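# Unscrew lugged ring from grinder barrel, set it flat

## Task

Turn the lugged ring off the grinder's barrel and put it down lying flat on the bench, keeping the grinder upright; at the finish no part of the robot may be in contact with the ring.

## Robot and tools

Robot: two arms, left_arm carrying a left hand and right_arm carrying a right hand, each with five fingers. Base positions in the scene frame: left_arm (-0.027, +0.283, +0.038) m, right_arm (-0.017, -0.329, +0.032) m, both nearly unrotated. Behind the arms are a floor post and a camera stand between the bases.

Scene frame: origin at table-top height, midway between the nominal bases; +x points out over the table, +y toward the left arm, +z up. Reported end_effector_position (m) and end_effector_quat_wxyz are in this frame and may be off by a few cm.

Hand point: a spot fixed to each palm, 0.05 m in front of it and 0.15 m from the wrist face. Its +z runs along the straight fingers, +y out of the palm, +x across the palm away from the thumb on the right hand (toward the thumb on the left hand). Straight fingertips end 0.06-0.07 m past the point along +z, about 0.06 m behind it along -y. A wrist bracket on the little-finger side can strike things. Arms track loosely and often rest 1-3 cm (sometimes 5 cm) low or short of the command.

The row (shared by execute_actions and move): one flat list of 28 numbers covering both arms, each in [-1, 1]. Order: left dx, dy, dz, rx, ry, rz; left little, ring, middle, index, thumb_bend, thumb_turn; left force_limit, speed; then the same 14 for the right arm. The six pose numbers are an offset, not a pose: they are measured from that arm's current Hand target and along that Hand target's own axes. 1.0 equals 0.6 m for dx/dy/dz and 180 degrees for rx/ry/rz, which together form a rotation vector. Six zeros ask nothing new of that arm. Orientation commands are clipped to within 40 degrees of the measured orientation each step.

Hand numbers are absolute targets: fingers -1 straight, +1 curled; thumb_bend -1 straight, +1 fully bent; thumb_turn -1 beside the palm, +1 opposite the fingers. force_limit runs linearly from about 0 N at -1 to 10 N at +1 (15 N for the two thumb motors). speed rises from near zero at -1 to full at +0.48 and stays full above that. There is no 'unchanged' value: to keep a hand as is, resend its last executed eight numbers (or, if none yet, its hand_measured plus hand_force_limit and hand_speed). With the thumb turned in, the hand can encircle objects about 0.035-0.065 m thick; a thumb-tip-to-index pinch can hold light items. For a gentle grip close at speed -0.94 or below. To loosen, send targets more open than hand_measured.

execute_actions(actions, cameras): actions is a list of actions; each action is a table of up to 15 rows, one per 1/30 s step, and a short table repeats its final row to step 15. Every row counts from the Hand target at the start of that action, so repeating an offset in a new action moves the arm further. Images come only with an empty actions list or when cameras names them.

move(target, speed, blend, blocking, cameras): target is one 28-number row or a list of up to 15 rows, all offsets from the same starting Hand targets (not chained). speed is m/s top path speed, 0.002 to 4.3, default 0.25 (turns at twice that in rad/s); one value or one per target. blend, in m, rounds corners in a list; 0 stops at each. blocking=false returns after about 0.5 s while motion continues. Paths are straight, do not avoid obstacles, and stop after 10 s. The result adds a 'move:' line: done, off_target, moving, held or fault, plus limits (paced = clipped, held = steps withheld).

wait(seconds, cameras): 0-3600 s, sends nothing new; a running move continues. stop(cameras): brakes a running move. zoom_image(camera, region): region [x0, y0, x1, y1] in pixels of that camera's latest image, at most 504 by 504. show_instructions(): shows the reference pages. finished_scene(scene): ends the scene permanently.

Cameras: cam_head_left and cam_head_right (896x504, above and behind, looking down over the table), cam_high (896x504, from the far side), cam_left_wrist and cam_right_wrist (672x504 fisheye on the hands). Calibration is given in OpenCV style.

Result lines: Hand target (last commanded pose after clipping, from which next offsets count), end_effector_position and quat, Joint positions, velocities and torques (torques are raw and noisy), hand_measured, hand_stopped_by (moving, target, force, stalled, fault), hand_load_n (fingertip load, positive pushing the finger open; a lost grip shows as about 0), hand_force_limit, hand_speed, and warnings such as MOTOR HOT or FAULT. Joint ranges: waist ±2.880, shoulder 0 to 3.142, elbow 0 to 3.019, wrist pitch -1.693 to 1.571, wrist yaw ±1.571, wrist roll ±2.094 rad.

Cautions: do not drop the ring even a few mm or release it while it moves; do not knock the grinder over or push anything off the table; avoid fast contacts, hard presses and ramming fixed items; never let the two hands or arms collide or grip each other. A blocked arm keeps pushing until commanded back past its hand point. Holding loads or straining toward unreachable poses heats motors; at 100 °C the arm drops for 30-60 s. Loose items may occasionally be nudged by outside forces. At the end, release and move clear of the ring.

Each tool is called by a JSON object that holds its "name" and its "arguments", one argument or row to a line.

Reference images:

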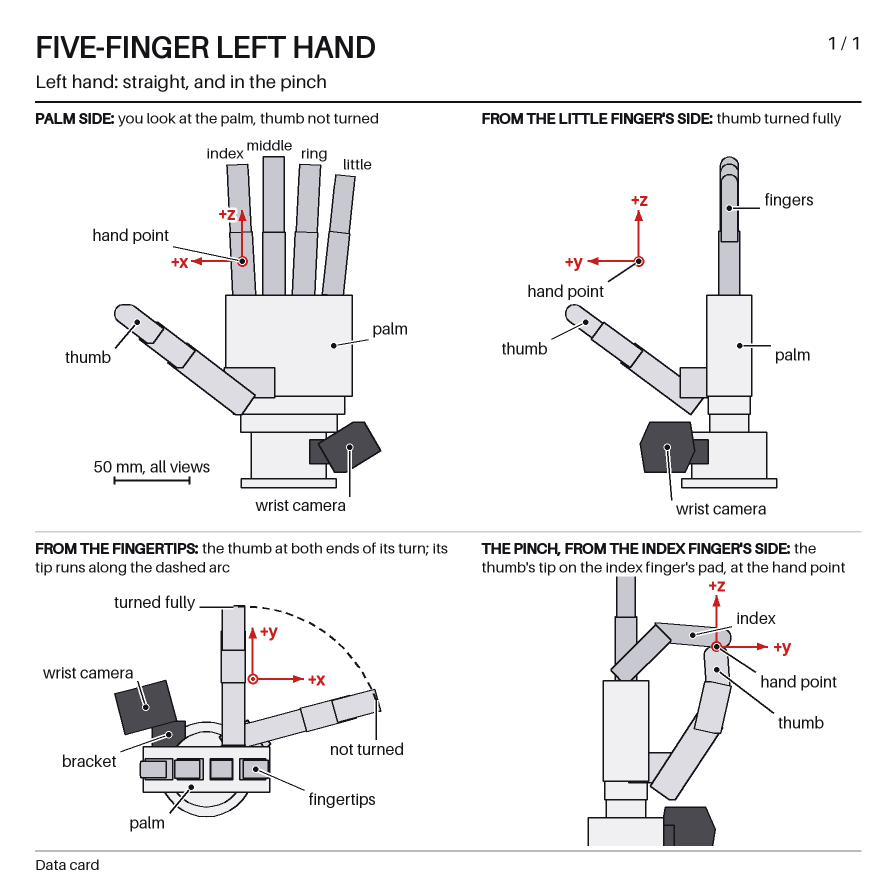

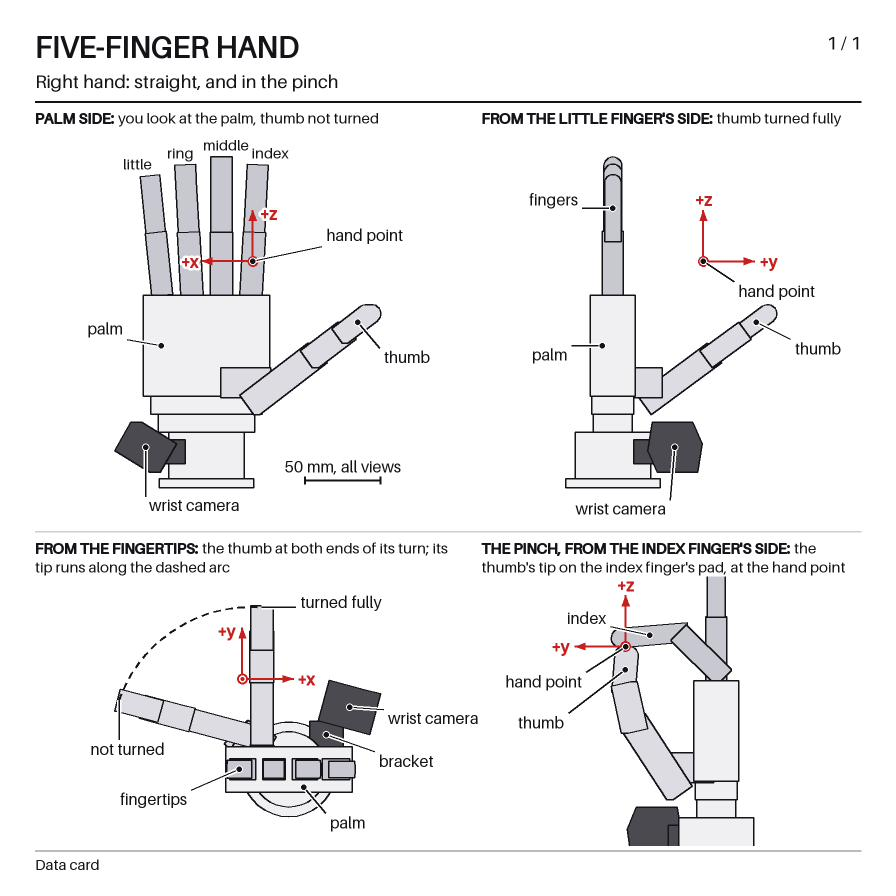

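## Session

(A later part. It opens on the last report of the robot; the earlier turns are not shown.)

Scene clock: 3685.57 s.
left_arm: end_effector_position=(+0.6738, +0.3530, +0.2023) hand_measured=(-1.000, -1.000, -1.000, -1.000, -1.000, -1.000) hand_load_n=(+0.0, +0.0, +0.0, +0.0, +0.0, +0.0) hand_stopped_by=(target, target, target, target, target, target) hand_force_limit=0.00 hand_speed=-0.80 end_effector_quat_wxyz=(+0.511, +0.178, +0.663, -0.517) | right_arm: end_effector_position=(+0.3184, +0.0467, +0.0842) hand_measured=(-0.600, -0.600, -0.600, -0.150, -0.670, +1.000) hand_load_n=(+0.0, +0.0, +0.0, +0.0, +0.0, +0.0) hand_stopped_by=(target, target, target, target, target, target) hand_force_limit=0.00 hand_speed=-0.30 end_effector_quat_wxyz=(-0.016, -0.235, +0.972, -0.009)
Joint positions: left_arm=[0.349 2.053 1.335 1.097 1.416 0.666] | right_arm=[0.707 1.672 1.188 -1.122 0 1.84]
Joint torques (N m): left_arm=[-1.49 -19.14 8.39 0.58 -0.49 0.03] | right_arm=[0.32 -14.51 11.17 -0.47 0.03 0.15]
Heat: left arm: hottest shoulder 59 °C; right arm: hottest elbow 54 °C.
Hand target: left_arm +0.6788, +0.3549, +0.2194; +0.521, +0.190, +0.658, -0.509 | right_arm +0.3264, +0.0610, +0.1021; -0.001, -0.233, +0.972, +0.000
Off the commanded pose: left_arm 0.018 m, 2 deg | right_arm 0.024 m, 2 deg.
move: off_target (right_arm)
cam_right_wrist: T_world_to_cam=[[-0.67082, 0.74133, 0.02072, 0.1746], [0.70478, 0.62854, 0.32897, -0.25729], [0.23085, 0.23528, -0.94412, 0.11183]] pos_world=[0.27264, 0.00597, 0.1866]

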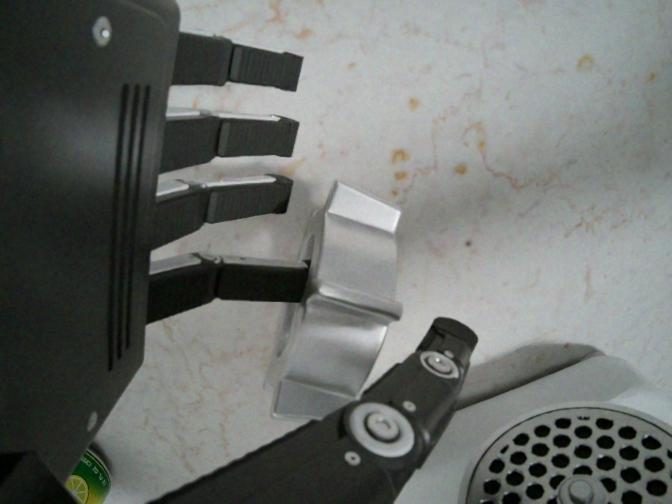

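{"name": "move", "arguments": {
  "target": [
    [0,0,0,0,0,0,-1,-1,-1,-1,-1,-1,0,-0.8,-0.012,0.003,-0.014,0,0,0,-0.6,-0.6,-0.6,-0.15,-0.67,1,0.0,-0.3]
  ],
  "speed": 0.04,
  "cameras": ["cam_right_wrist","cam_head_left"]
}}

{"name": "zoom_image", "arguments": {
  "camera": "cam_right_wrist",
  "region": [240, 100, 540, 400]
}}

{"name": "zoom_image", "arguments": {
  "camera": "cam_head_left",
  "region": [460, 240, 540, 320]
}}

Scene clock: 3695.13 s.
left_arm: end_effector_position=(+0.6738, +0.3530, +0.2023) hand_measured=(-1.000, -1.000, -1.000, -1.000, -1.000, -1.000) hand_load_n=(+0.0, +0.0, +0.0, +0.0, +0.0, +0.0) hand_stopped_by=(target, target, target, target, target, target) hand_force_limit=0.00 hand_speed=-0.80 end_effector_quat_wxyz=(+0.511, +0.178, +0.663, -0.517) | right_arm: end_effector_position=(+0.3238, +0.0516, +0.0955) hand_measured=(-0.600, -0.600, -0.600, -0.150, -0.670, +1.000) hand_load_n=(+0.0, +0.0, +0.0, +0.5, +0.0, +0.0) hand_stopped_by=(target, target, target, target, target, target) hand_force_limit=0.00 hand_speed=-0.30 end_effector_quat_wxyz=(-0.013, -0.235, +0.972, -0.007)
Joint positions: left_arm=[0.349 2.053 1.335 1.097 1.416 0.666] | right_arm=[0.707 1.672 1.22 -1.148 0 1.841]
Joint torques (N m): left_arm=[-0.67 -19.31 8.65 0.68 -0.46 0] | right_arm=[0.26 -13.98 11.56 -0.47 -0.01 0.15]
Heat: left arm: hottest shoulder 59 °C; right arm: hottest elbow 54 °C.
Hand target: left_arm +0.6788, +0.3549, +0.2194; +0.521, +0.190, +0.658, -0.509 | right_arm +0.3320, +0.0659, +0.1106; -0.001, -0.233, +0.972, +0.000
Off the commanded pose: left_arm 0.018 m, 2 deg | right_arm 0.022 m, 2 deg.
move: off_target (right_arm)
cam_right_wrist: T_world_to_cam=[[-0.67004, 0.74204, 0.0207, 0.1741], [0.70402, 0.62638, 0.33466, -0.26803], [0.23536, 0.23881, -0.94211, 0.11824]] pos_world=[0.27753, 0.01046, 0.19749]
Images, in order (width x height): cam_head_left 896x504, cam_right_wrist 672x504.

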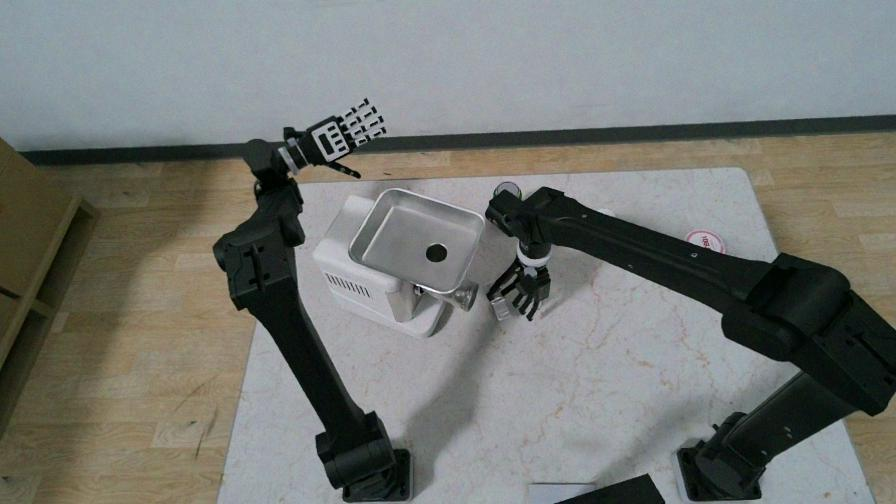

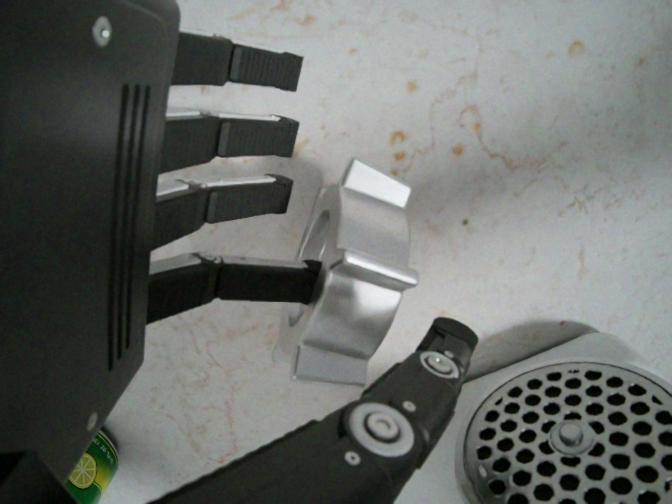

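Scaled by 1.680 from the camera's image (finer frame: 960x720).

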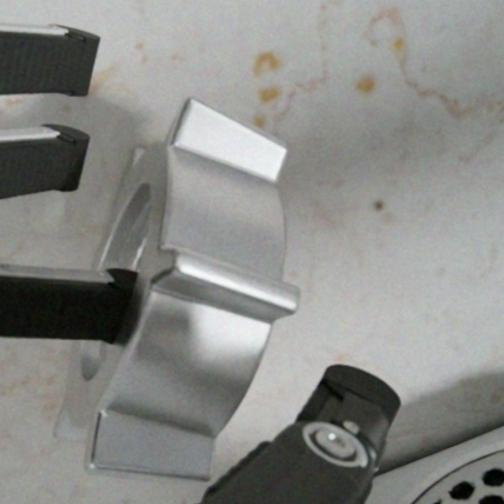

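Scaled by 6.300 from the camera's image (finer frame: 1280x720).

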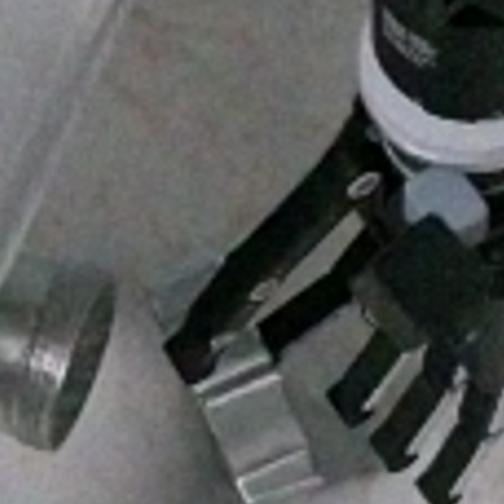

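{"name": "move", "arguments": {
  "target": [
    [0,0,0,0,0,0,-1,-1,-1,-1,-1,-1,0,-0.8,0,-0.055,0,0,0,0,-0.6,-0.6,-0.6,-0.15,-0.67,1,0.0,-0.3],
    [0,0,0,0,0,0,-1,-1,-1,-1,-1,-1,0,-0.8,0,-0.055,0,-0.0833,0,0,-0.6,-0.6,-0.6,-0.15,-0.67,1,0.0,-0.3]
  ],
  "speed": 0.06,
  "cameras": ["cam_right_wrist","cam_head_left"]
}}

{"name": "zoom_image", "arguments": {
  "camera": "cam_right_wrist",
  "region": [240, 100, 540, 400]
}}

Scene clock: 3797.33 s.
left_arm: end_effector_position=(+0.6738, +0.3530, +0.2023) hand_measured=(-1.000, -1.000, -1.000, -1.000, -1.000, -1.000) hand_load_n=(+0.0, +0.0, +0.0, +0.0, +0.0, +0.0) hand_stopped_by=(target, target, target, target, target, target) hand_force_limit=0.00 hand_speed=-0.80 end_effector_quat_wxyz=(+0.511, +0.178, +0.663, -0.517) | right_arm: end_effector_position=(+0.3401, +0.0374, +0.1019) hand_measured=(-0.600, -0.600, -0.600, -0.150, -0.670, +1.000) hand_load_n=(+0.0, +0.0, +0.0, +0.0, +0.0, +0.0) hand_stopped_by=(target, target, target, target, target, target) hand_force_limit=0.00 hand_speed=-0.30 end_effector_quat_wxyz=(-0.046, -0.227, +0.965, +0.120)
Joint positions: left_arm=[0.349 2.053 1.335 1.097 1.416 0.666] | right_arm=[0.56 1.672 1.174 -1.074 -0.257 1.705]
Joint torques (N m): left_arm=[-0.79 -19.55 8.62 0.42 -0.4 -0.05] | right_arm=[-1.67 -15.27 8.03 0.55 -0.2 -0.14]
Heat: left arm: hottest shoulder 59 °C; right arm: hottest elbow 56 °C.
Hand target: left_arm +0.6788, +0.3549, +0.2194; +0.521, +0.190, +0.658, -0.509 | right_arm +0.3470, +0.0365, +0.1105; -0.031, -0.231, +0.964, +0.127
Off the commanded pose: left_arm 0.018 m, 2 deg | right_arm 0.011 m, 2 deg.
move: off_target (right_arm)
cam_right_wrist: T_world_to_cam=[[-0.64046, 0.71784, 0.27297, 0.16062], [0.75753, 0.53201, 0.37831, -0.29187], [0.12635, 0.44907, -0.88452, 0.14717]] pos_world=[0.30538, -0.02612, 0.19675]
Images, in order (width x height): cam_head_left 896x504, cam_right_wrist 672x504.

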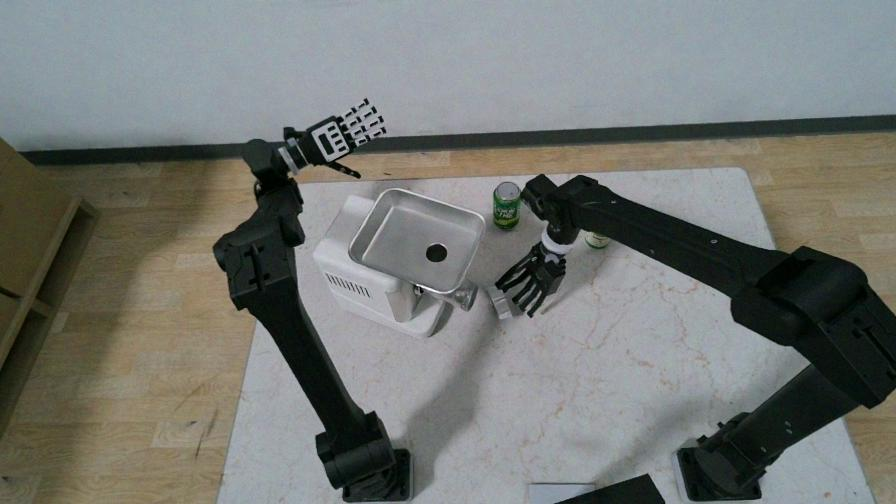

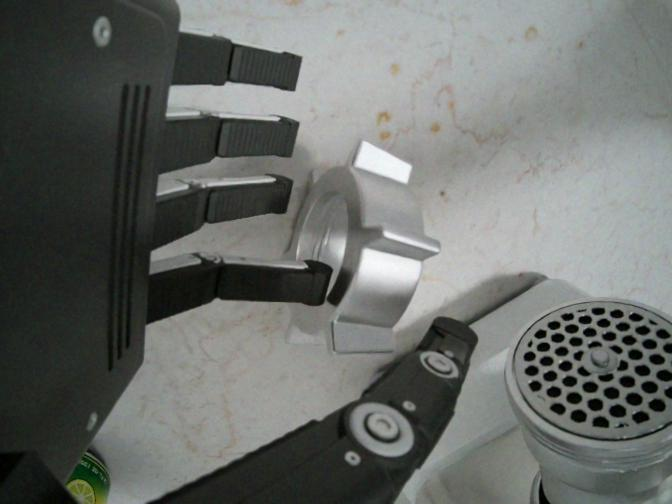

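Scaled by 1.680 from the camera's image (finer frame: 960x720).

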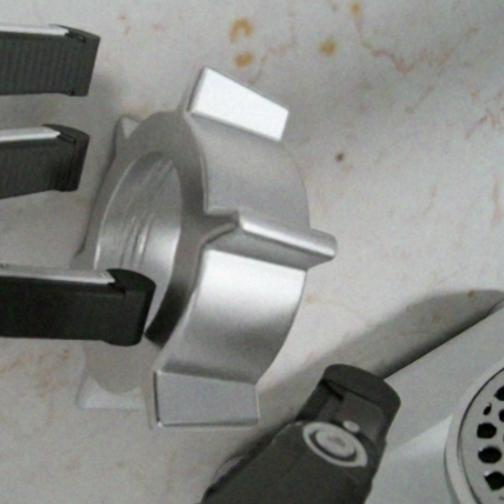

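{"name": "move", "arguments": {
  "target": [
    [0,0,0,0,0,0,-1,-1,-1,-1,-1,-1,0,-0.8,0.0122,-0.0092,0.013,0,0,0,-0.6,-0.6,-0.6,-0.15,-0.67,1,0.0,-0.3]
  ],
  "speed": 0.04,
  "cameras": ["cam_right_wrist"]
}}

{"name": "zoom_image", "arguments": {
  "camera": "cam_right_wrist",
  "region": [240, 100, 540, 400]
}}

Scene clock: 3827.00 s.
left_arm: end_effector_position=(+0.6738, +0.3530, +0.2023) hand_measured=(-1.000, -1.000, -1.000, -1.000, -1.000, -1.000) hand_load_n=(+0.0, +0.0, +0.0, +0.0, +0.0, +0.0) hand_stopped_by=(target, target, target, target, target, target) hand_force_limit=0.00 hand_speed=-0.80 end_effector_quat_wxyz=(+0.511, +0.178, +0.663, -0.517) | right_arm: end_effector_position=(+0.3342, +0.0309, +0.0900) hand_measured=(-0.600, -0.600, -0.600, -0.150, -0.670, +1.000) hand_load_n=(+0.0, +0.0, +0.0, +0.0, -0.5, +0.0) hand_stopped_by=(target, target, target, target, target, target) hand_force_limit=0.00 hand_speed=-0.30 end_effector_quat_wxyz=(-0.049, -0.228, +0.965, +0.118)
Joint positions: left_arm=[0.349 2.053 1.335 1.097 1.416 0.666] | right_arm=[0.555 1.672 1.139 -1.047 -0.257 1.699]
Joint torques (N m): left_arm=[-0.73 -19.72 8.62 0.61 -0.41 0.01] | right_arm=[-1.79 -15.5 7.9 0.62 -0.21 -0.13]
Heat: left arm: hottest shoulder 59 °C; right arm: hottest elbow 54 °C.
Hand target: left_arm +0.6788, +0.3549, +0.2194; +0.521, +0.190, +0.658, -0.509 | right_arm +0.3421, +0.0302, +0.1016; -0.031, -0.231, +0.964, +0.126
Off the commanded pose: left_arm 0.018 m, 2 deg | right_arm 0.014 m, 2 deg.
move: off_target (right_arm)
cam_right_wrist: T_world_to_cam=[[-0.63965, 0.71824, 0.27383, 0.16436], [0.75906, 0.53407, 0.37227, -0.27956], [0.12114, 0.44598, -0.88681, 0.1423]] pos_world=[0.30009, -0.03221, 0.18526]

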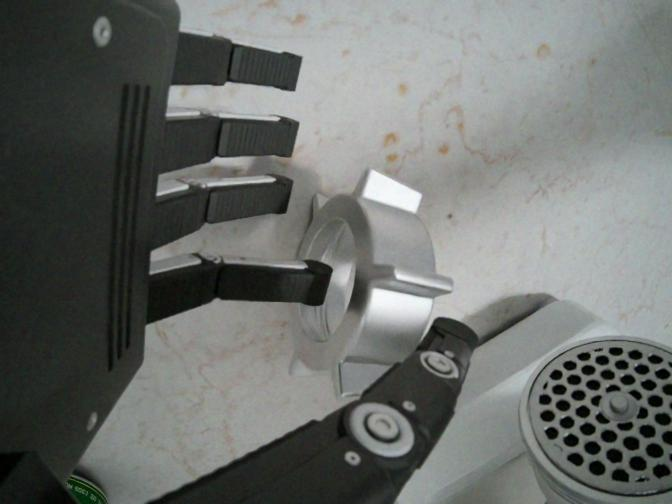

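Scaled by 1.680 from the camera's image (finer frame: 960x720).

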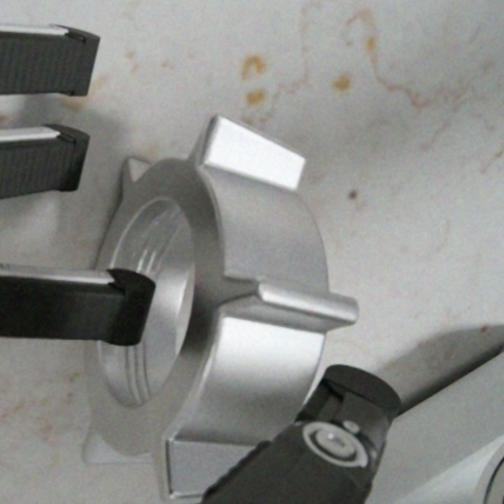

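{"name": "move", "arguments": {
  "target": [
    [0,0,0,0,0,0,-1,-1,-1,-1,-1,-1,0,-0.8,-0.0033,0.0353,0.0095,0,0,0,-0.6,-0.6,-0.6,-0.15,-0.67,1,0.0,-0.3]
  ],
  "speed": 0.03,
  "cameras": ["cam_right_wrist"]
}}

{"name": "zoom_image", "arguments": {
  "camera": "cam_right_wrist",
  "region": [240, 100, 540, 400]
}}

Scene clock: 3840.83 s.
left_arm: end_effector_position=(+0.6738, +0.3530, +0.2023) hand_measured=(-1.000, -1.000, -1.000, -1.000, -1.000, -1.000) hand_load_n=(+0.0, +0.0, +0.0, +0.0, +0.0, +0.0) hand_stopped_by=(target, target, target, target, target, target) hand_force_limit=0.00 hand_speed=-0.80 end_effector_quat_wxyz=(+0.511, +0.178, +0.663, -0.517) | right_arm: end_effector_position=(+0.3282, +0.0410, +0.0902) hand_measured=(-0.600, -0.600, -0.600, -0.150, -0.670, +1.000) hand_load_n=(+0.0, +0.0, +0.0, +0.0, +0.0, +0.0) hand_stopped_by=(target, target, target, target, target, target) hand_force_limit=0.00 hand_speed=-0.30 end_effector_quat_wxyz=(-0.047, -0.232, +0.964, +0.120)
Joint positions: left_arm=[0.349 2.053 1.335 1.097 1.416 0.666] | right_arm=[0.58 1.672 1.139 -1.037 -0.258 1.717]
Joint torques (N m): left_arm=[-1.2 -19.55 8.69 0.62 -0.45 -0.01] | right_arm=[0.26 -14.8 8.87 0.59 -0.17 0.16]
Heat: left arm: hottest shoulder 59 °C; right arm: hottest elbow 54 °C.
Hand target: left_arm +0.6788, +0.3549, +0.2194; +0.521, +0.190, +0.658, -0.509 | right_arm +0.3339, +0.0506, +0.1016; -0.031, -0.231, +0.964, +0.126
Off the commanded pose: left_arm 0.018 m, 2 deg | right_arm 0.016 m, 2 deg.
move: off_target (right_arm)
cam_right_wrist: T_world_to_cam=[[-0.64623, 0.7123, 0.27389, 0.15559], [0.75349, 0.53865, 0.37698, -0.27923], [0.12099, 0.44999, -0.8848, 0.13845]] pos_world=[0.2942, -0.02272, 0.18515]

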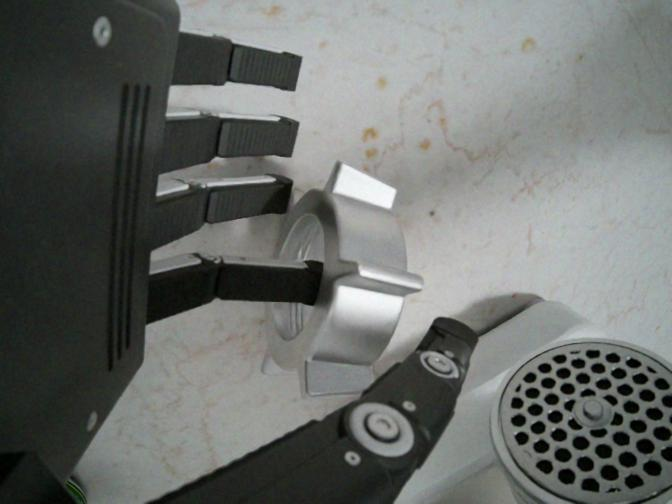

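Scaled by 1.680 from the camera's image (finer frame: 960x720).

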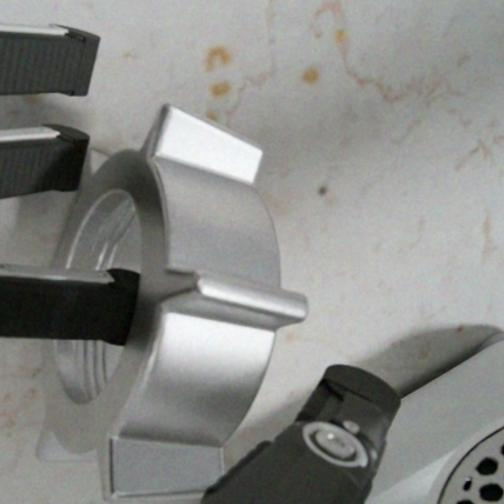

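{"name": "move", "arguments": {
  "target": [
    [0,0,0,0,0,0,-1,-1,-1,-1,-1,-1,0,-0.8,-0.0047,0.0175,-0.016,0,0,0,-0.6,-0.6,-0.6,-0.15,-0.67,1,0.0,-0.3]
  ],
  "speed": 0.03,
  "cameras": ["cam_right_wrist"]
}}

{"name": "zoom_image", "arguments": {
  "camera": "cam_right_wrist",
  "region": [240, 100, 540, 400]
}}

Scene clock: 3852.03 s.
left_arm: end_effector_position=(+0.6738, +0.3530, +0.2023) hand_measured=(-1.000, -1.000, -1.000, -1.000, -1.000, -1.000) hand_load_n=(+0.0, +0.0, +0.0, +0.0, +0.0, +0.0) hand_stopped_by=(target, target, target, target, target, target) hand_force_limit=0.00 hand_speed=-0.80 end_effector_quat_wxyz=(+0.511, +0.178, +0.663, -0.517) | right_arm: end_effector_position=(+0.3233, +0.0453, +0.0899) hand_measured=(-0.600, -0.600, -0.600, -0.150, -0.670, +1.000) hand_load_n=(+0.0, +0.0, +0.0, +0.0, +0.0, +0.0) hand_stopped_by=(target, target, target, target, target, target) hand_force_limit=0.00 hand_speed=-0.30 end_effector_quat_wxyz=(-0.051, -0.230, +0.965, +0.118)
Joint positions: left_arm=[0.349 2.053 1.335 1.097 1.416 0.666] | right_arm=[0.594 1.672 1.139 -1.041 -0.258 1.733]
Joint torques (N m): left_arm=[-0.5 -18.61 8.42 0.55 -0.43 -0.03] | right_arm=[0.32 -15.38 11 -0.43 -0.14 0.15]
Heat: left arm: hottest shoulder 59 °C; right arm: hottest elbow 55 °C.
Hand target: left_arm +0.6788, +0.3549, +0.2194; +0.521, +0.190, +0.658, -0.509 | right_arm +0.3330, +0.0587, +0.1136; -0.031, -0.231, +0.964, +0.127
Off the commanded pose: left_arm 0.018 m, 2 deg | right_arm 0.029 m, 2 deg.
move: off_target (right_arm)
cam_right_wrist: T_world_to_cam=[[-0.64353, 0.71442, 0.27472, 0.14844], [0.7566, 0.5394, 0.36959, -0.27807], [0.11586, 0.4457, -0.88765, 0.13899]] pos_world=[0.28981, -0.01801, 0.18536]

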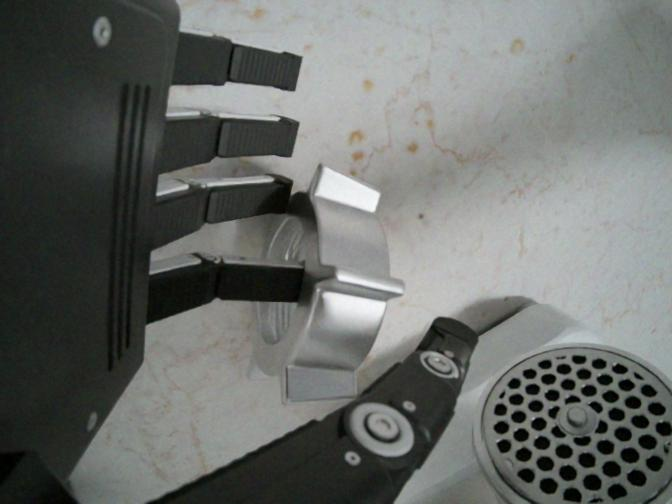

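Scaled by 1.680 from the camera's image (finer frame: 960x720).

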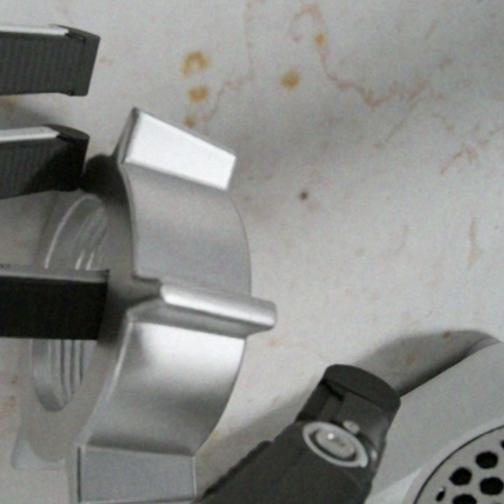

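{"name": "move", "arguments": {
  "target": [
    [0,0,0,0,0,0,-1,-1,-1,-1,-1,-1,0,-0.8,-0.01,0.0027,-0.0132,0,0,0,-0.6,-0.6,-0.65,-0.15,-0.67,1,0.0,-0.3]
  ],
  "speed": 0.03,
  "cameras": ["cam_right_wrist"]
}}

{"name": "zoom_image", "arguments": {
  "camera": "cam_right_wrist",
  "region": [240, 100, 540, 400]
}}

Scene clock: 3862.73 s.
left_arm: end_effector_position=(+0.6738, +0.3530, +0.2023) hand_measured=(-1.000, -1.000, -1.000, -1.000, -1.000, -1.000) hand_load_n=(+0.0, +0.0, +0.0, +0.0, +0.5, +0.0) hand_stopped_by=(target, target, target, target, target, target) hand_force_limit=0.00 hand_speed=-0.80 end_effector_quat_wxyz=(+0.511, +0.178, +0.663, -0.517) | right_arm: end_effector_position=(+0.3257, +0.0470, +0.0968) hand_measured=(-0.600, -0.600, -0.650, -0.150, -0.670, +1.000) hand_load_n=(+0.0, +0.0, +0.0, +1.5, +0.0, +0.0) hand_stopped_by=(target, target, target, target, target, target) hand_force_limit=0.00 hand_speed=-0.30 end_effector_quat_wxyz=(-0.053, -0.230, +0.965, +0.117)
Joint positions: left_arm=[0.349 2.053 1.335 1.097 1.416 0.666] | right_arm=[0.594 1.672 1.16 -1.067 -0.258 1.733]
Joint torques (N m): left_arm=[-1.49 -19.19 8.57 0.66 -0.42 0.02] | right_arm=[0.15 -15.21 11.66 -0.44 -0.16 0.11]
Heat: left arm: hottest shoulder 59 °C; right arm: hottest elbow 57 °C.
Hand target: left_arm +0.6788, +0.3549, +0.2194; +0.521, +0.190, +0.658, -0.509 | right_arm +0.3385, +0.0610, +0.1216; -0.031, -0.231, +0.964, +0.127
Off the commanded pose: left_arm 0.018 m, 2 deg | right_arm 0.031 m, 3 deg.
move: off_target (right_arm)
cam_right_wrist: T_world_to_cam=[[-0.64196, 0.71582, 0.27475, 0.14633], [0.75836, 0.53995, 0.36516, -0.28352], [0.11304, 0.44278, -0.88948, 0.14531]] pos_world=[0.29252, -0.016, 0.19257]

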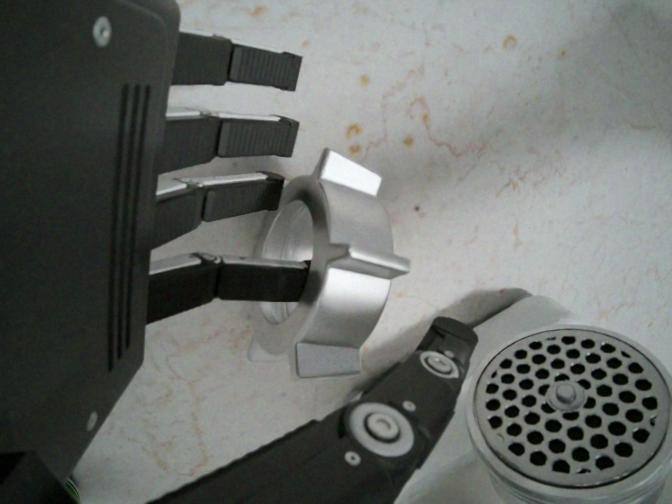

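Scaled by 1.680 from the camera's image (finer frame: 960x720).

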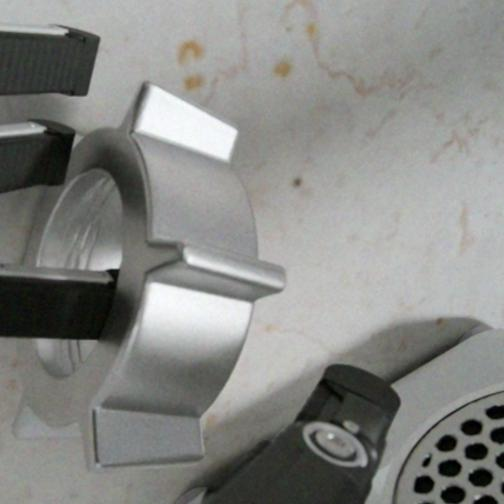

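{"name": "move", "arguments": {
  "target": [
    [0,0,0,0,0,0,-1,-1,-1,-1,-1,-1,0,-0.8,0,0,0,0,0,0,-0.6,-0.6,-0.65,-0.15,-0.3,1,-0.6,-0.7]
  ],
  "speed": 0.03,
  "cameras": ["cam_right_wrist","cam_head_left"]
}}

{"name": "zoom_image", "arguments": {
  "camera": "cam_right_wrist",
  "region": [240, 100, 540, 400]
}}

{"name": "zoom_image", "arguments": {
  "camera": "cam_head_left",
  "region": [460, 240, 540, 320]
}}

Scene clock: 3875.90 s.
left_arm: end_effector_position=(+0.6738, +0.3530, +0.2023) hand_measured=(-1.000, -1.000, -1.000, -1.000, -1.000, -1.000) hand_load_n=(+0.0, +0.0, +0.0, +0.0, +0.0, +0.0) hand_stopped_by=(target, target, target, target, target, target) hand_force_limit=0.00 hand_speed=-0.80 end_effector_quat_wxyz=(+0.511, +0.178, +0.663, -0.517) | right_arm: end_effector_position=(+0.3256, +0.0469, +0.0968) hand_measured=(-0.600, -0.600, -0.650, -0.150, -0.300, +1.000) hand_load_n=(+0.0, +0.5, +0.0, +1.5, +0.0, +0.0) hand_stopped_by=(target, target, target, target, target, target) hand_force_limit=-0.60 hand_speed=-0.70 end_effector_quat_wxyz=(-0.053, -0.230, +0.965, +0.117)
Joint positions: left_arm=[0.349 2.053 1.335 1.097 1.416 0.666] | right_arm=[0.594 1.672 1.16 -1.067 -0.258 1.733]
Joint torques (N m): left_arm=[-0.97 -18.9 8.73 0.72 -0.41 0.01] | right_arm=[-0.03 -15.33 11.67 -0.36 -0.17 0.12]
Heat: left arm: hottest shoulder 59 °C; right arm: hottest elbow 58 °C.
Hand target: left_arm +0.6788, +0.3549, +0.2194; +0.521, +0.190, +0.658, -0.509 | right_arm +0.3385, +0.0610, +0.1216; -0.031, -0.231, +0.964, +0.127
Off the commanded pose: left_arm 0.018 m, 2 deg | right_arm 0.031 m, 3 deg.
move: done
cam_right_wrist: T_world_to_cam=[[-0.64189, 0.71586, 0.27481, 0.1463], [0.75846, 0.54005, 0.3648, -0.28348], [0.11274, 0.4426, -0.88961, 0.14542]] pos_world=[0.29252, -0.016, 0.19257]
Images, in order (width x height): cam_head_left 896x504, cam_right_wrist 672x504.

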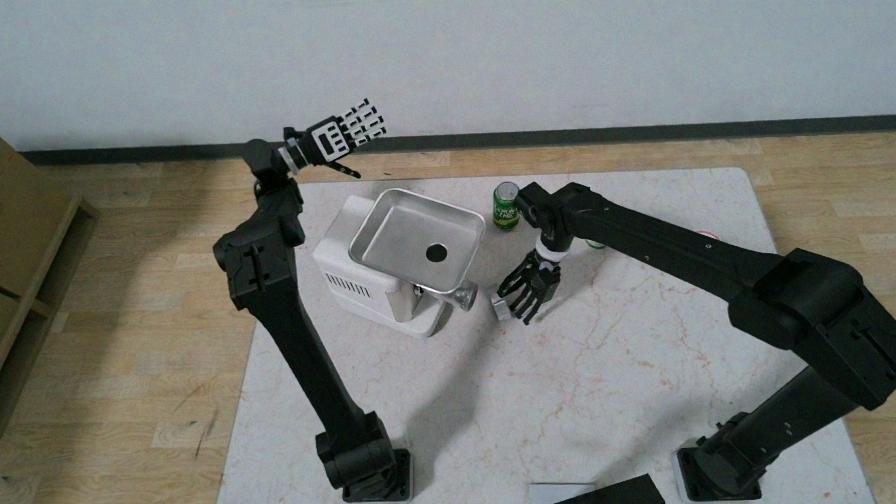

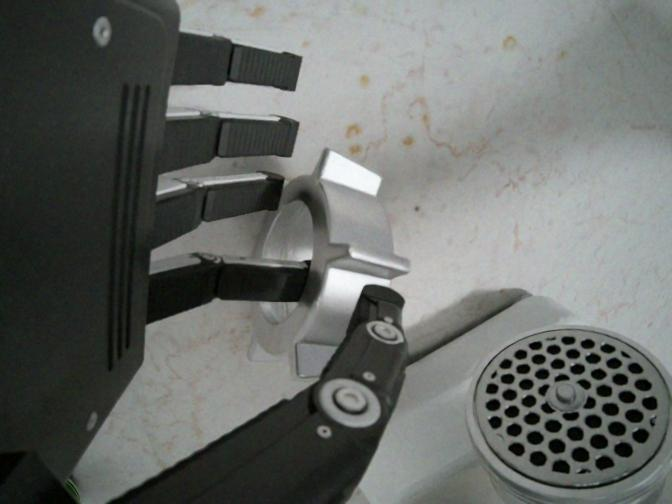

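Scaled by 1.680 from the camera's image (finer frame: 960x720).

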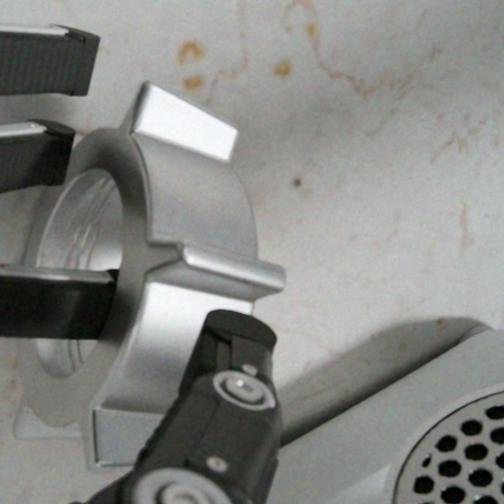

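Scaled by 6.300 from the camera's image (finer frame: 1280x720).

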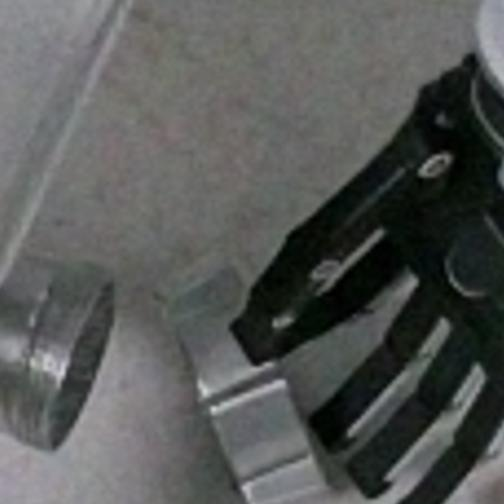

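{"name": "move", "arguments": {
  "target": [
    [0,0,0,0,0,0,-1,-1,-1,-1,-1,-1,0,-0.8,0,0,0,0,0,0,-0.6,-0.6,-0.65,-0.15,0.15,1,-0.6,-0.85]
  ],
  "speed": 0.03,
  "cameras": ["cam_right_wrist","cam_head_left"]
}}

{"name": "zoom_image", "arguments": {
  "camera": "cam_right_wrist",
  "region": [240, 100, 540, 400]
}}

Scene clock: 3883.33 s.
left_arm: end_effector_position=(+0.6738, +0.3530, +0.2023) hand_measured=(-1.000, -1.000, -1.000, -1.000, -1.000, -1.000) hand_load_n=(+0.0, +0.0, -0.5, -0.5, +0.0, +0.0) hand_stopped_by=(target, target, target, target, target, target) hand_force_limit=0.00 hand_speed=-0.80 end_effector_quat_wxyz=(+0.511, +0.178, +0.663, -0.517) | right_arm: end_effector_position=(+0.3256, +0.0469, +0.0968) hand_measured=(-0.600, -0.600, -0.650, -0.150, +0.150, +1.000) hand_load_n=(+0.0, +0.0, +0.0, +1.5, +0.0, +0.0) hand_stopped_by=(target, target, target, target, target, target) hand_force_limit=-0.60 hand_speed=-0.85 end_effector_quat_wxyz=(-0.053, -0.230, +0.965, +0.117)
Joint positions: left_arm=[0.349 2.053 1.335 1.097 1.416 0.666] | right_arm=[0.594 1.672 1.16 -1.067 -0.258 1.733]
Joint torques (N m): left_arm=[-1.14 -19.25 8.58 0.61 -0.38 -0.04] | right_arm=[0.09 -15.27 11.66 -0.36 -0.17 0.12]
Heat: left arm: hottest shoulder 59 °C; right arm: hottest elbow 59 °C.
Hand target: left_arm +0.6788, +0.3549, +0.2194; +0.521, +0.190, +0.658, -0.509 | right_arm +0.3385, +0.0610, +0.1216; -0.031, -0.231, +0.964, +0.127
Off the commanded pose: left_arm 0.018 m, 2 deg | right_arm 0.031 m, 3 deg.
move: done
cam_right_wrist: T_world_to_cam=[[-0.64189, 0.71586, 0.27481, 0.1463], [0.75846, 0.54005, 0.3648, -0.28348], [0.11274, 0.4426, -0.88961, 0.14542]] pos_world=[0.29252, -0.016, 0.19257]
Images, in order (width x height): cam_head_left 896x504, cam_right_wrist 672x504.

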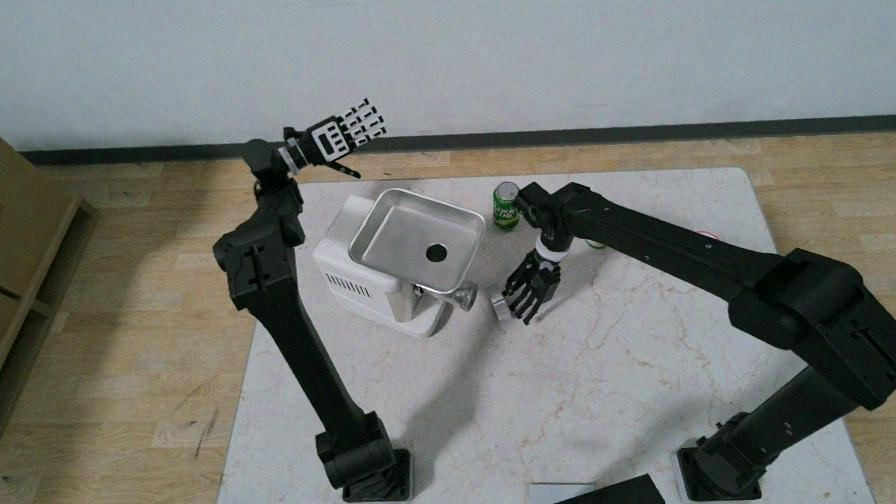

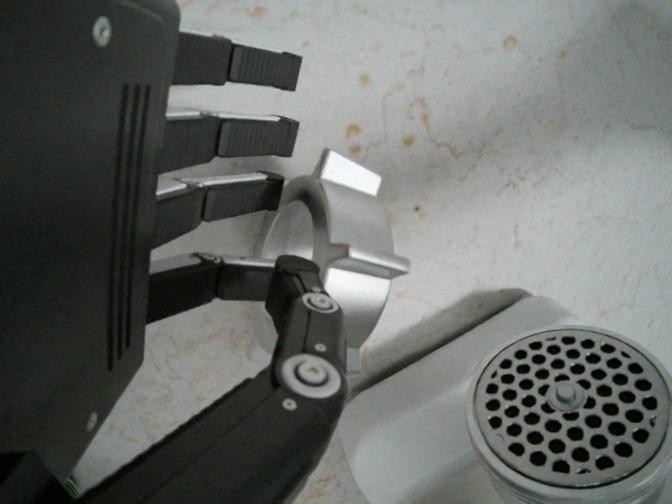

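Scaled by 1.680 from the camera's image (finer frame: 960x720).

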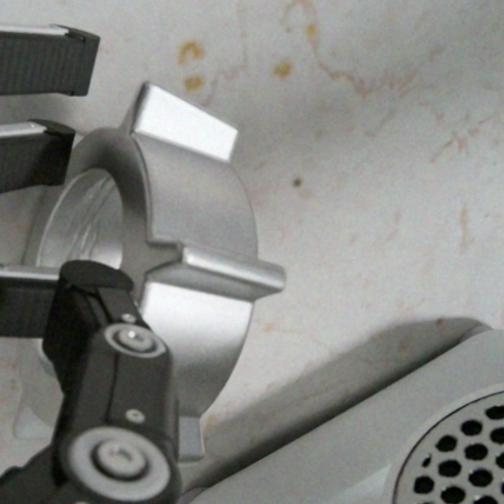

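{"name": "move", "arguments": {
  "target": [
    [0,0,0,0,0,0,-1,-1,-1,-1,-1,-1,0,-0.8,0,0,0,0,0,0,-0.6,-0.6,-0.65,-0.15,-0.15,1,-0.4,-0.7],
    [0,0,0,0,0,0,-1,-1,-1,-1,-1,-1,0,-0.8,0,0,0,0,0,0,-0.6,-0.6,-0.65,0.0,-0.15,1,-0.4,-0.85]
  ],
  "speed": 0.03,
  "cameras": ["cam_right_wrist","cam_head_left"]
}}

{"name": "zoom_image", "arguments": {
  "camera": "cam_right_wrist",
  "region": [240, 100, 540, 400]
}}

Scene clock: 3894.50 s.
left_arm: end_effector_position=(+0.6738, +0.3530, +0.2023) hand_measured=(-1.000, -1.000, -1.000, -1.000, -1.000, -1.000) hand_load_n=(+0.0, +0.0, +0.0, +0.0, +0.0, +0.0) hand_stopped_by=(target, target, target, target, target, target) hand_force_limit=0.00 hand_speed=-0.80 end_effector_quat_wxyz=(+0.511, +0.178, +0.663, -0.517) | right_arm: end_effector_position=(+0.3256, +0.0466, +0.0966) hand_measured=(-0.600, -0.600, -0.650, +0.000, -0.150, +1.000) hand_load_n=(+0.0, +0.0, +0.0, +2.0, +0.0, +0.0) hand_stopped_by=(target, target, target, target, target, target) hand_force_limit=-0.40 hand_speed=-0.85 end_effector_quat_wxyz=(-0.053, -0.230, +0.965, +0.116)
Joint positions: left_arm=[0.349 2.053 1.335 1.097 1.416 0.666] | right_arm=[0.594 1.672 1.16 -1.068 -0.256 1.733]
Joint torques (N m): left_arm=[-1.61 -19.37 8.73 0.54 -0.33 0] | right_arm=[0.21 -15.27 11.69 -0.31 -0.21 0.11]
Heat: left arm: hottest shoulder 59 °C; right arm: hottest elbow 60 °C.
Hand target: left_arm +0.6788, +0.3549, +0.2194; +0.521, +0.190, +0.658, -0.509 | right_arm +0.3385, +0.0609, +0.1216; -0.031, -0.231, +0.964, +0.126
Off the commanded pose: left_arm 0.018 m, 2 deg | right_arm 0.032 m, 3 deg.
move: done; target 2's new numbers were sent with right_arm's hand 0.031 m and 3 deg from that target
cam_right_wrist: T_world_to_cam=[[-0.64195, 0.71632, 0.27346, 0.14668], [0.75838, 0.54065, 0.36407, -0.28309], [0.11294, 0.4411, -0.89032, 0.14548]] pos_world=[0.29242, -0.01619, 0.19248]
Images, in order (width x height): cam_head_left 896x504, cam_right_wrist 672x504.

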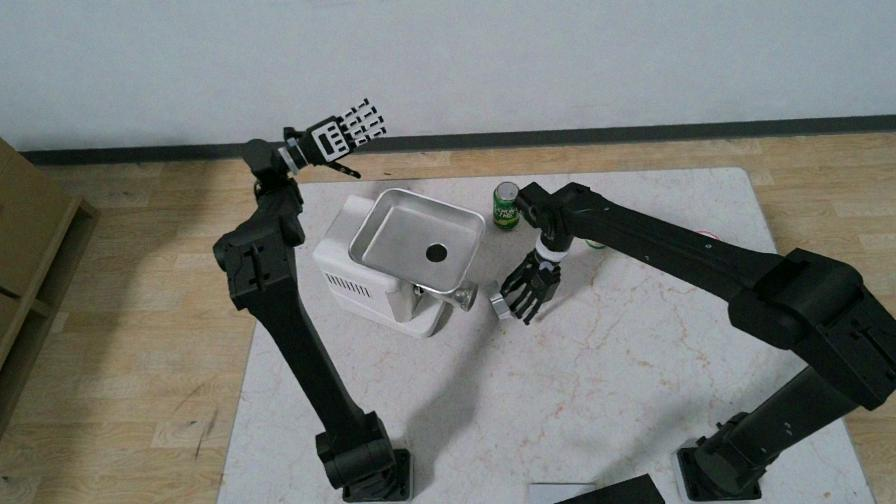

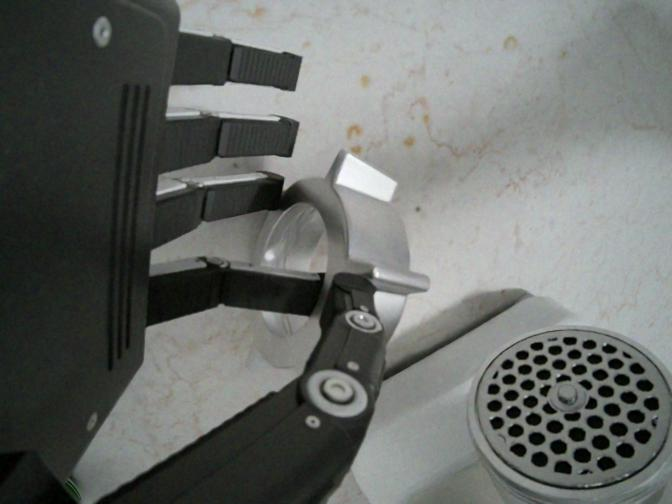

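Scaled by 1.680 from the camera's image (finer frame: 960x720).

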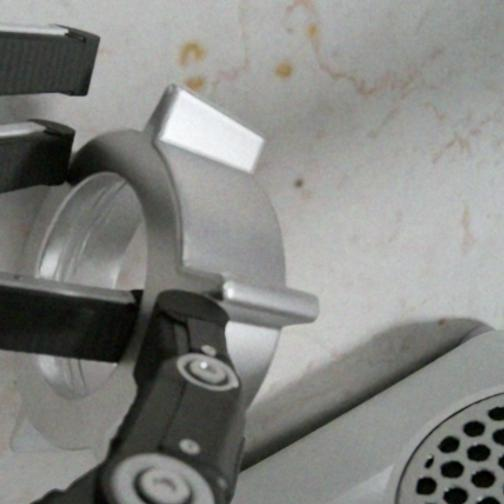

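{"name": "move", "arguments": {
  "target": [
    [0,0,0,0,0,0,-1,-1,-1,-1,-1,-1,0,-0.8,0,0,0,0,0,0,-0.6,-0.6,-0.65,0.0,0.1,1,-0.4,-0.9]
  ],
  "speed": 0.03,
  "cameras": ["cam_right_wrist","cam_head_left"]
}}

{"name": "zoom_image", "arguments": {
  "camera": "cam_right_wrist",
  "region": [240, 100, 540, 400]
}}

{"name": "zoom_image", "arguments": {
  "camera": "cam_head_left",
  "region": [460, 240, 540, 320]
}}

Scene clock: 3901.60 s.
left_arm: end_effector_position=(+0.6738, +0.3530, +0.2023) hand_measured=(-1.000, -1.000, -1.000, -1.000, -1.000, -1.000) hand_load_n=(+0.0, +0.0, +0.0, +0.0, +0.0, +0.0) hand_stopped_by=(target, target, target, target, target, target) hand_force_limit=0.00 hand_speed=-0.80 end_effector_quat_wxyz=(+0.511, +0.178, +0.663, -0.517) | right_arm: end_effector_position=(+0.3256, +0.0466, +0.0966) hand_measured=(-0.600, -0.600, -0.650, +0.000, +0.100, +1.000) hand_load_n=(+0.0, +0.0, +0.0, +2.0, +0.0, +0.0) hand_stopped_by=(target, target, target, target, target, target) hand_force_limit=-0.40 hand_speed=-0.90 end_effector_quat_wxyz=(-0.053, -0.230, +0.965, +0.116)
Joint positions: left_arm=[0.349 2.053 1.335 1.097 1.416 0.666] | right_arm=[0.594 1.672 1.16 -1.068 -0.256 1.733]
Joint torques (N m): left_arm=[-1.44 -19.31 8.46 0.61 -0.39 -0.01] | right_arm=[0.03 -15.33 11.7 -0.34 -0.2 0.11]
Heat: left arm: hottest shoulder 59 °C; right arm: hottest elbow 60 °C.
Hand target: left_arm +0.6788, +0.3549, +0.2194; +0.521, +0.190, +0.658, -0.509 | right_arm +0.3385, +0.0609, +0.1216; -0.031, -0.231, +0.964, +0.126
Off the commanded pose: left_arm 0.018 m, 2 deg | right_arm 0.032 m, 3 deg.
move: done
cam_right_wrist: T_world_to_cam=[[-0.64195, 0.71632, 0.27346, 0.14668], [0.75838, 0.54065, 0.36407, -0.28309], [0.11294, 0.4411, -0.89032, 0.14548]] pos_world=[0.29242, -0.01619, 0.19248]
Images, in order (width x height): cam_head_left 896x504, cam_right_wrist 672x504.

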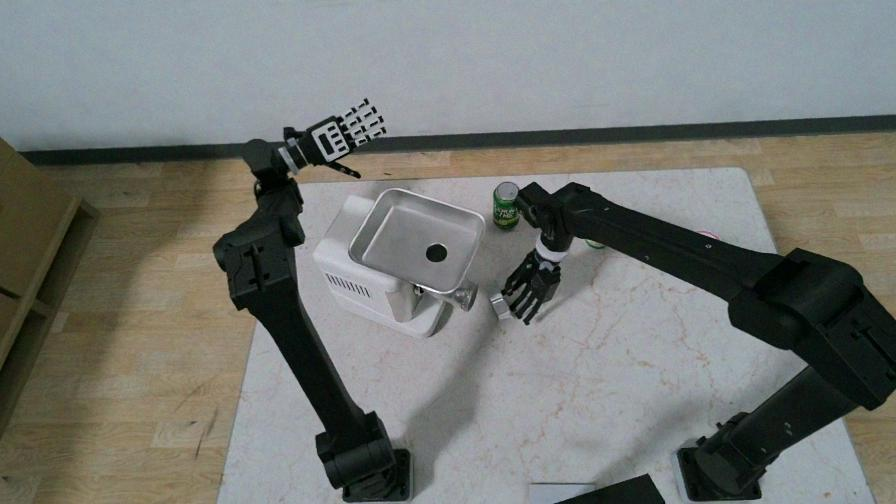

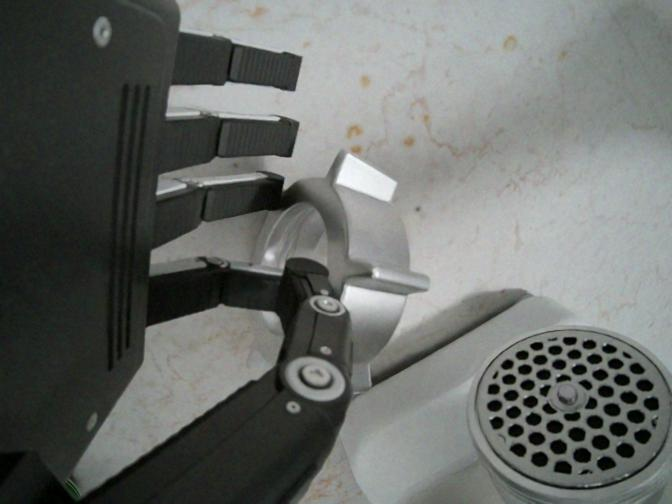

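Scaled by 1.680 from the camera's image (finer frame: 960x720).

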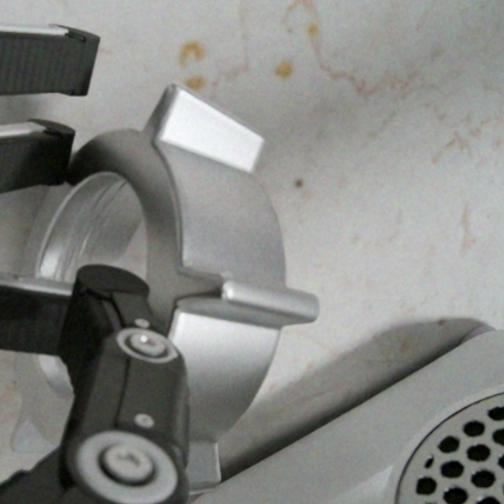

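Scaled by 6.300 from the camera's image (finer frame: 1280x720).

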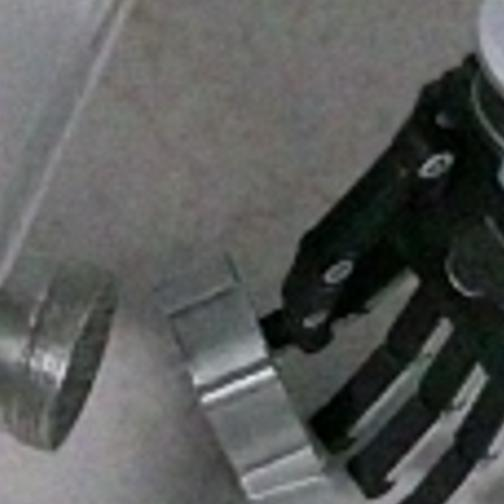

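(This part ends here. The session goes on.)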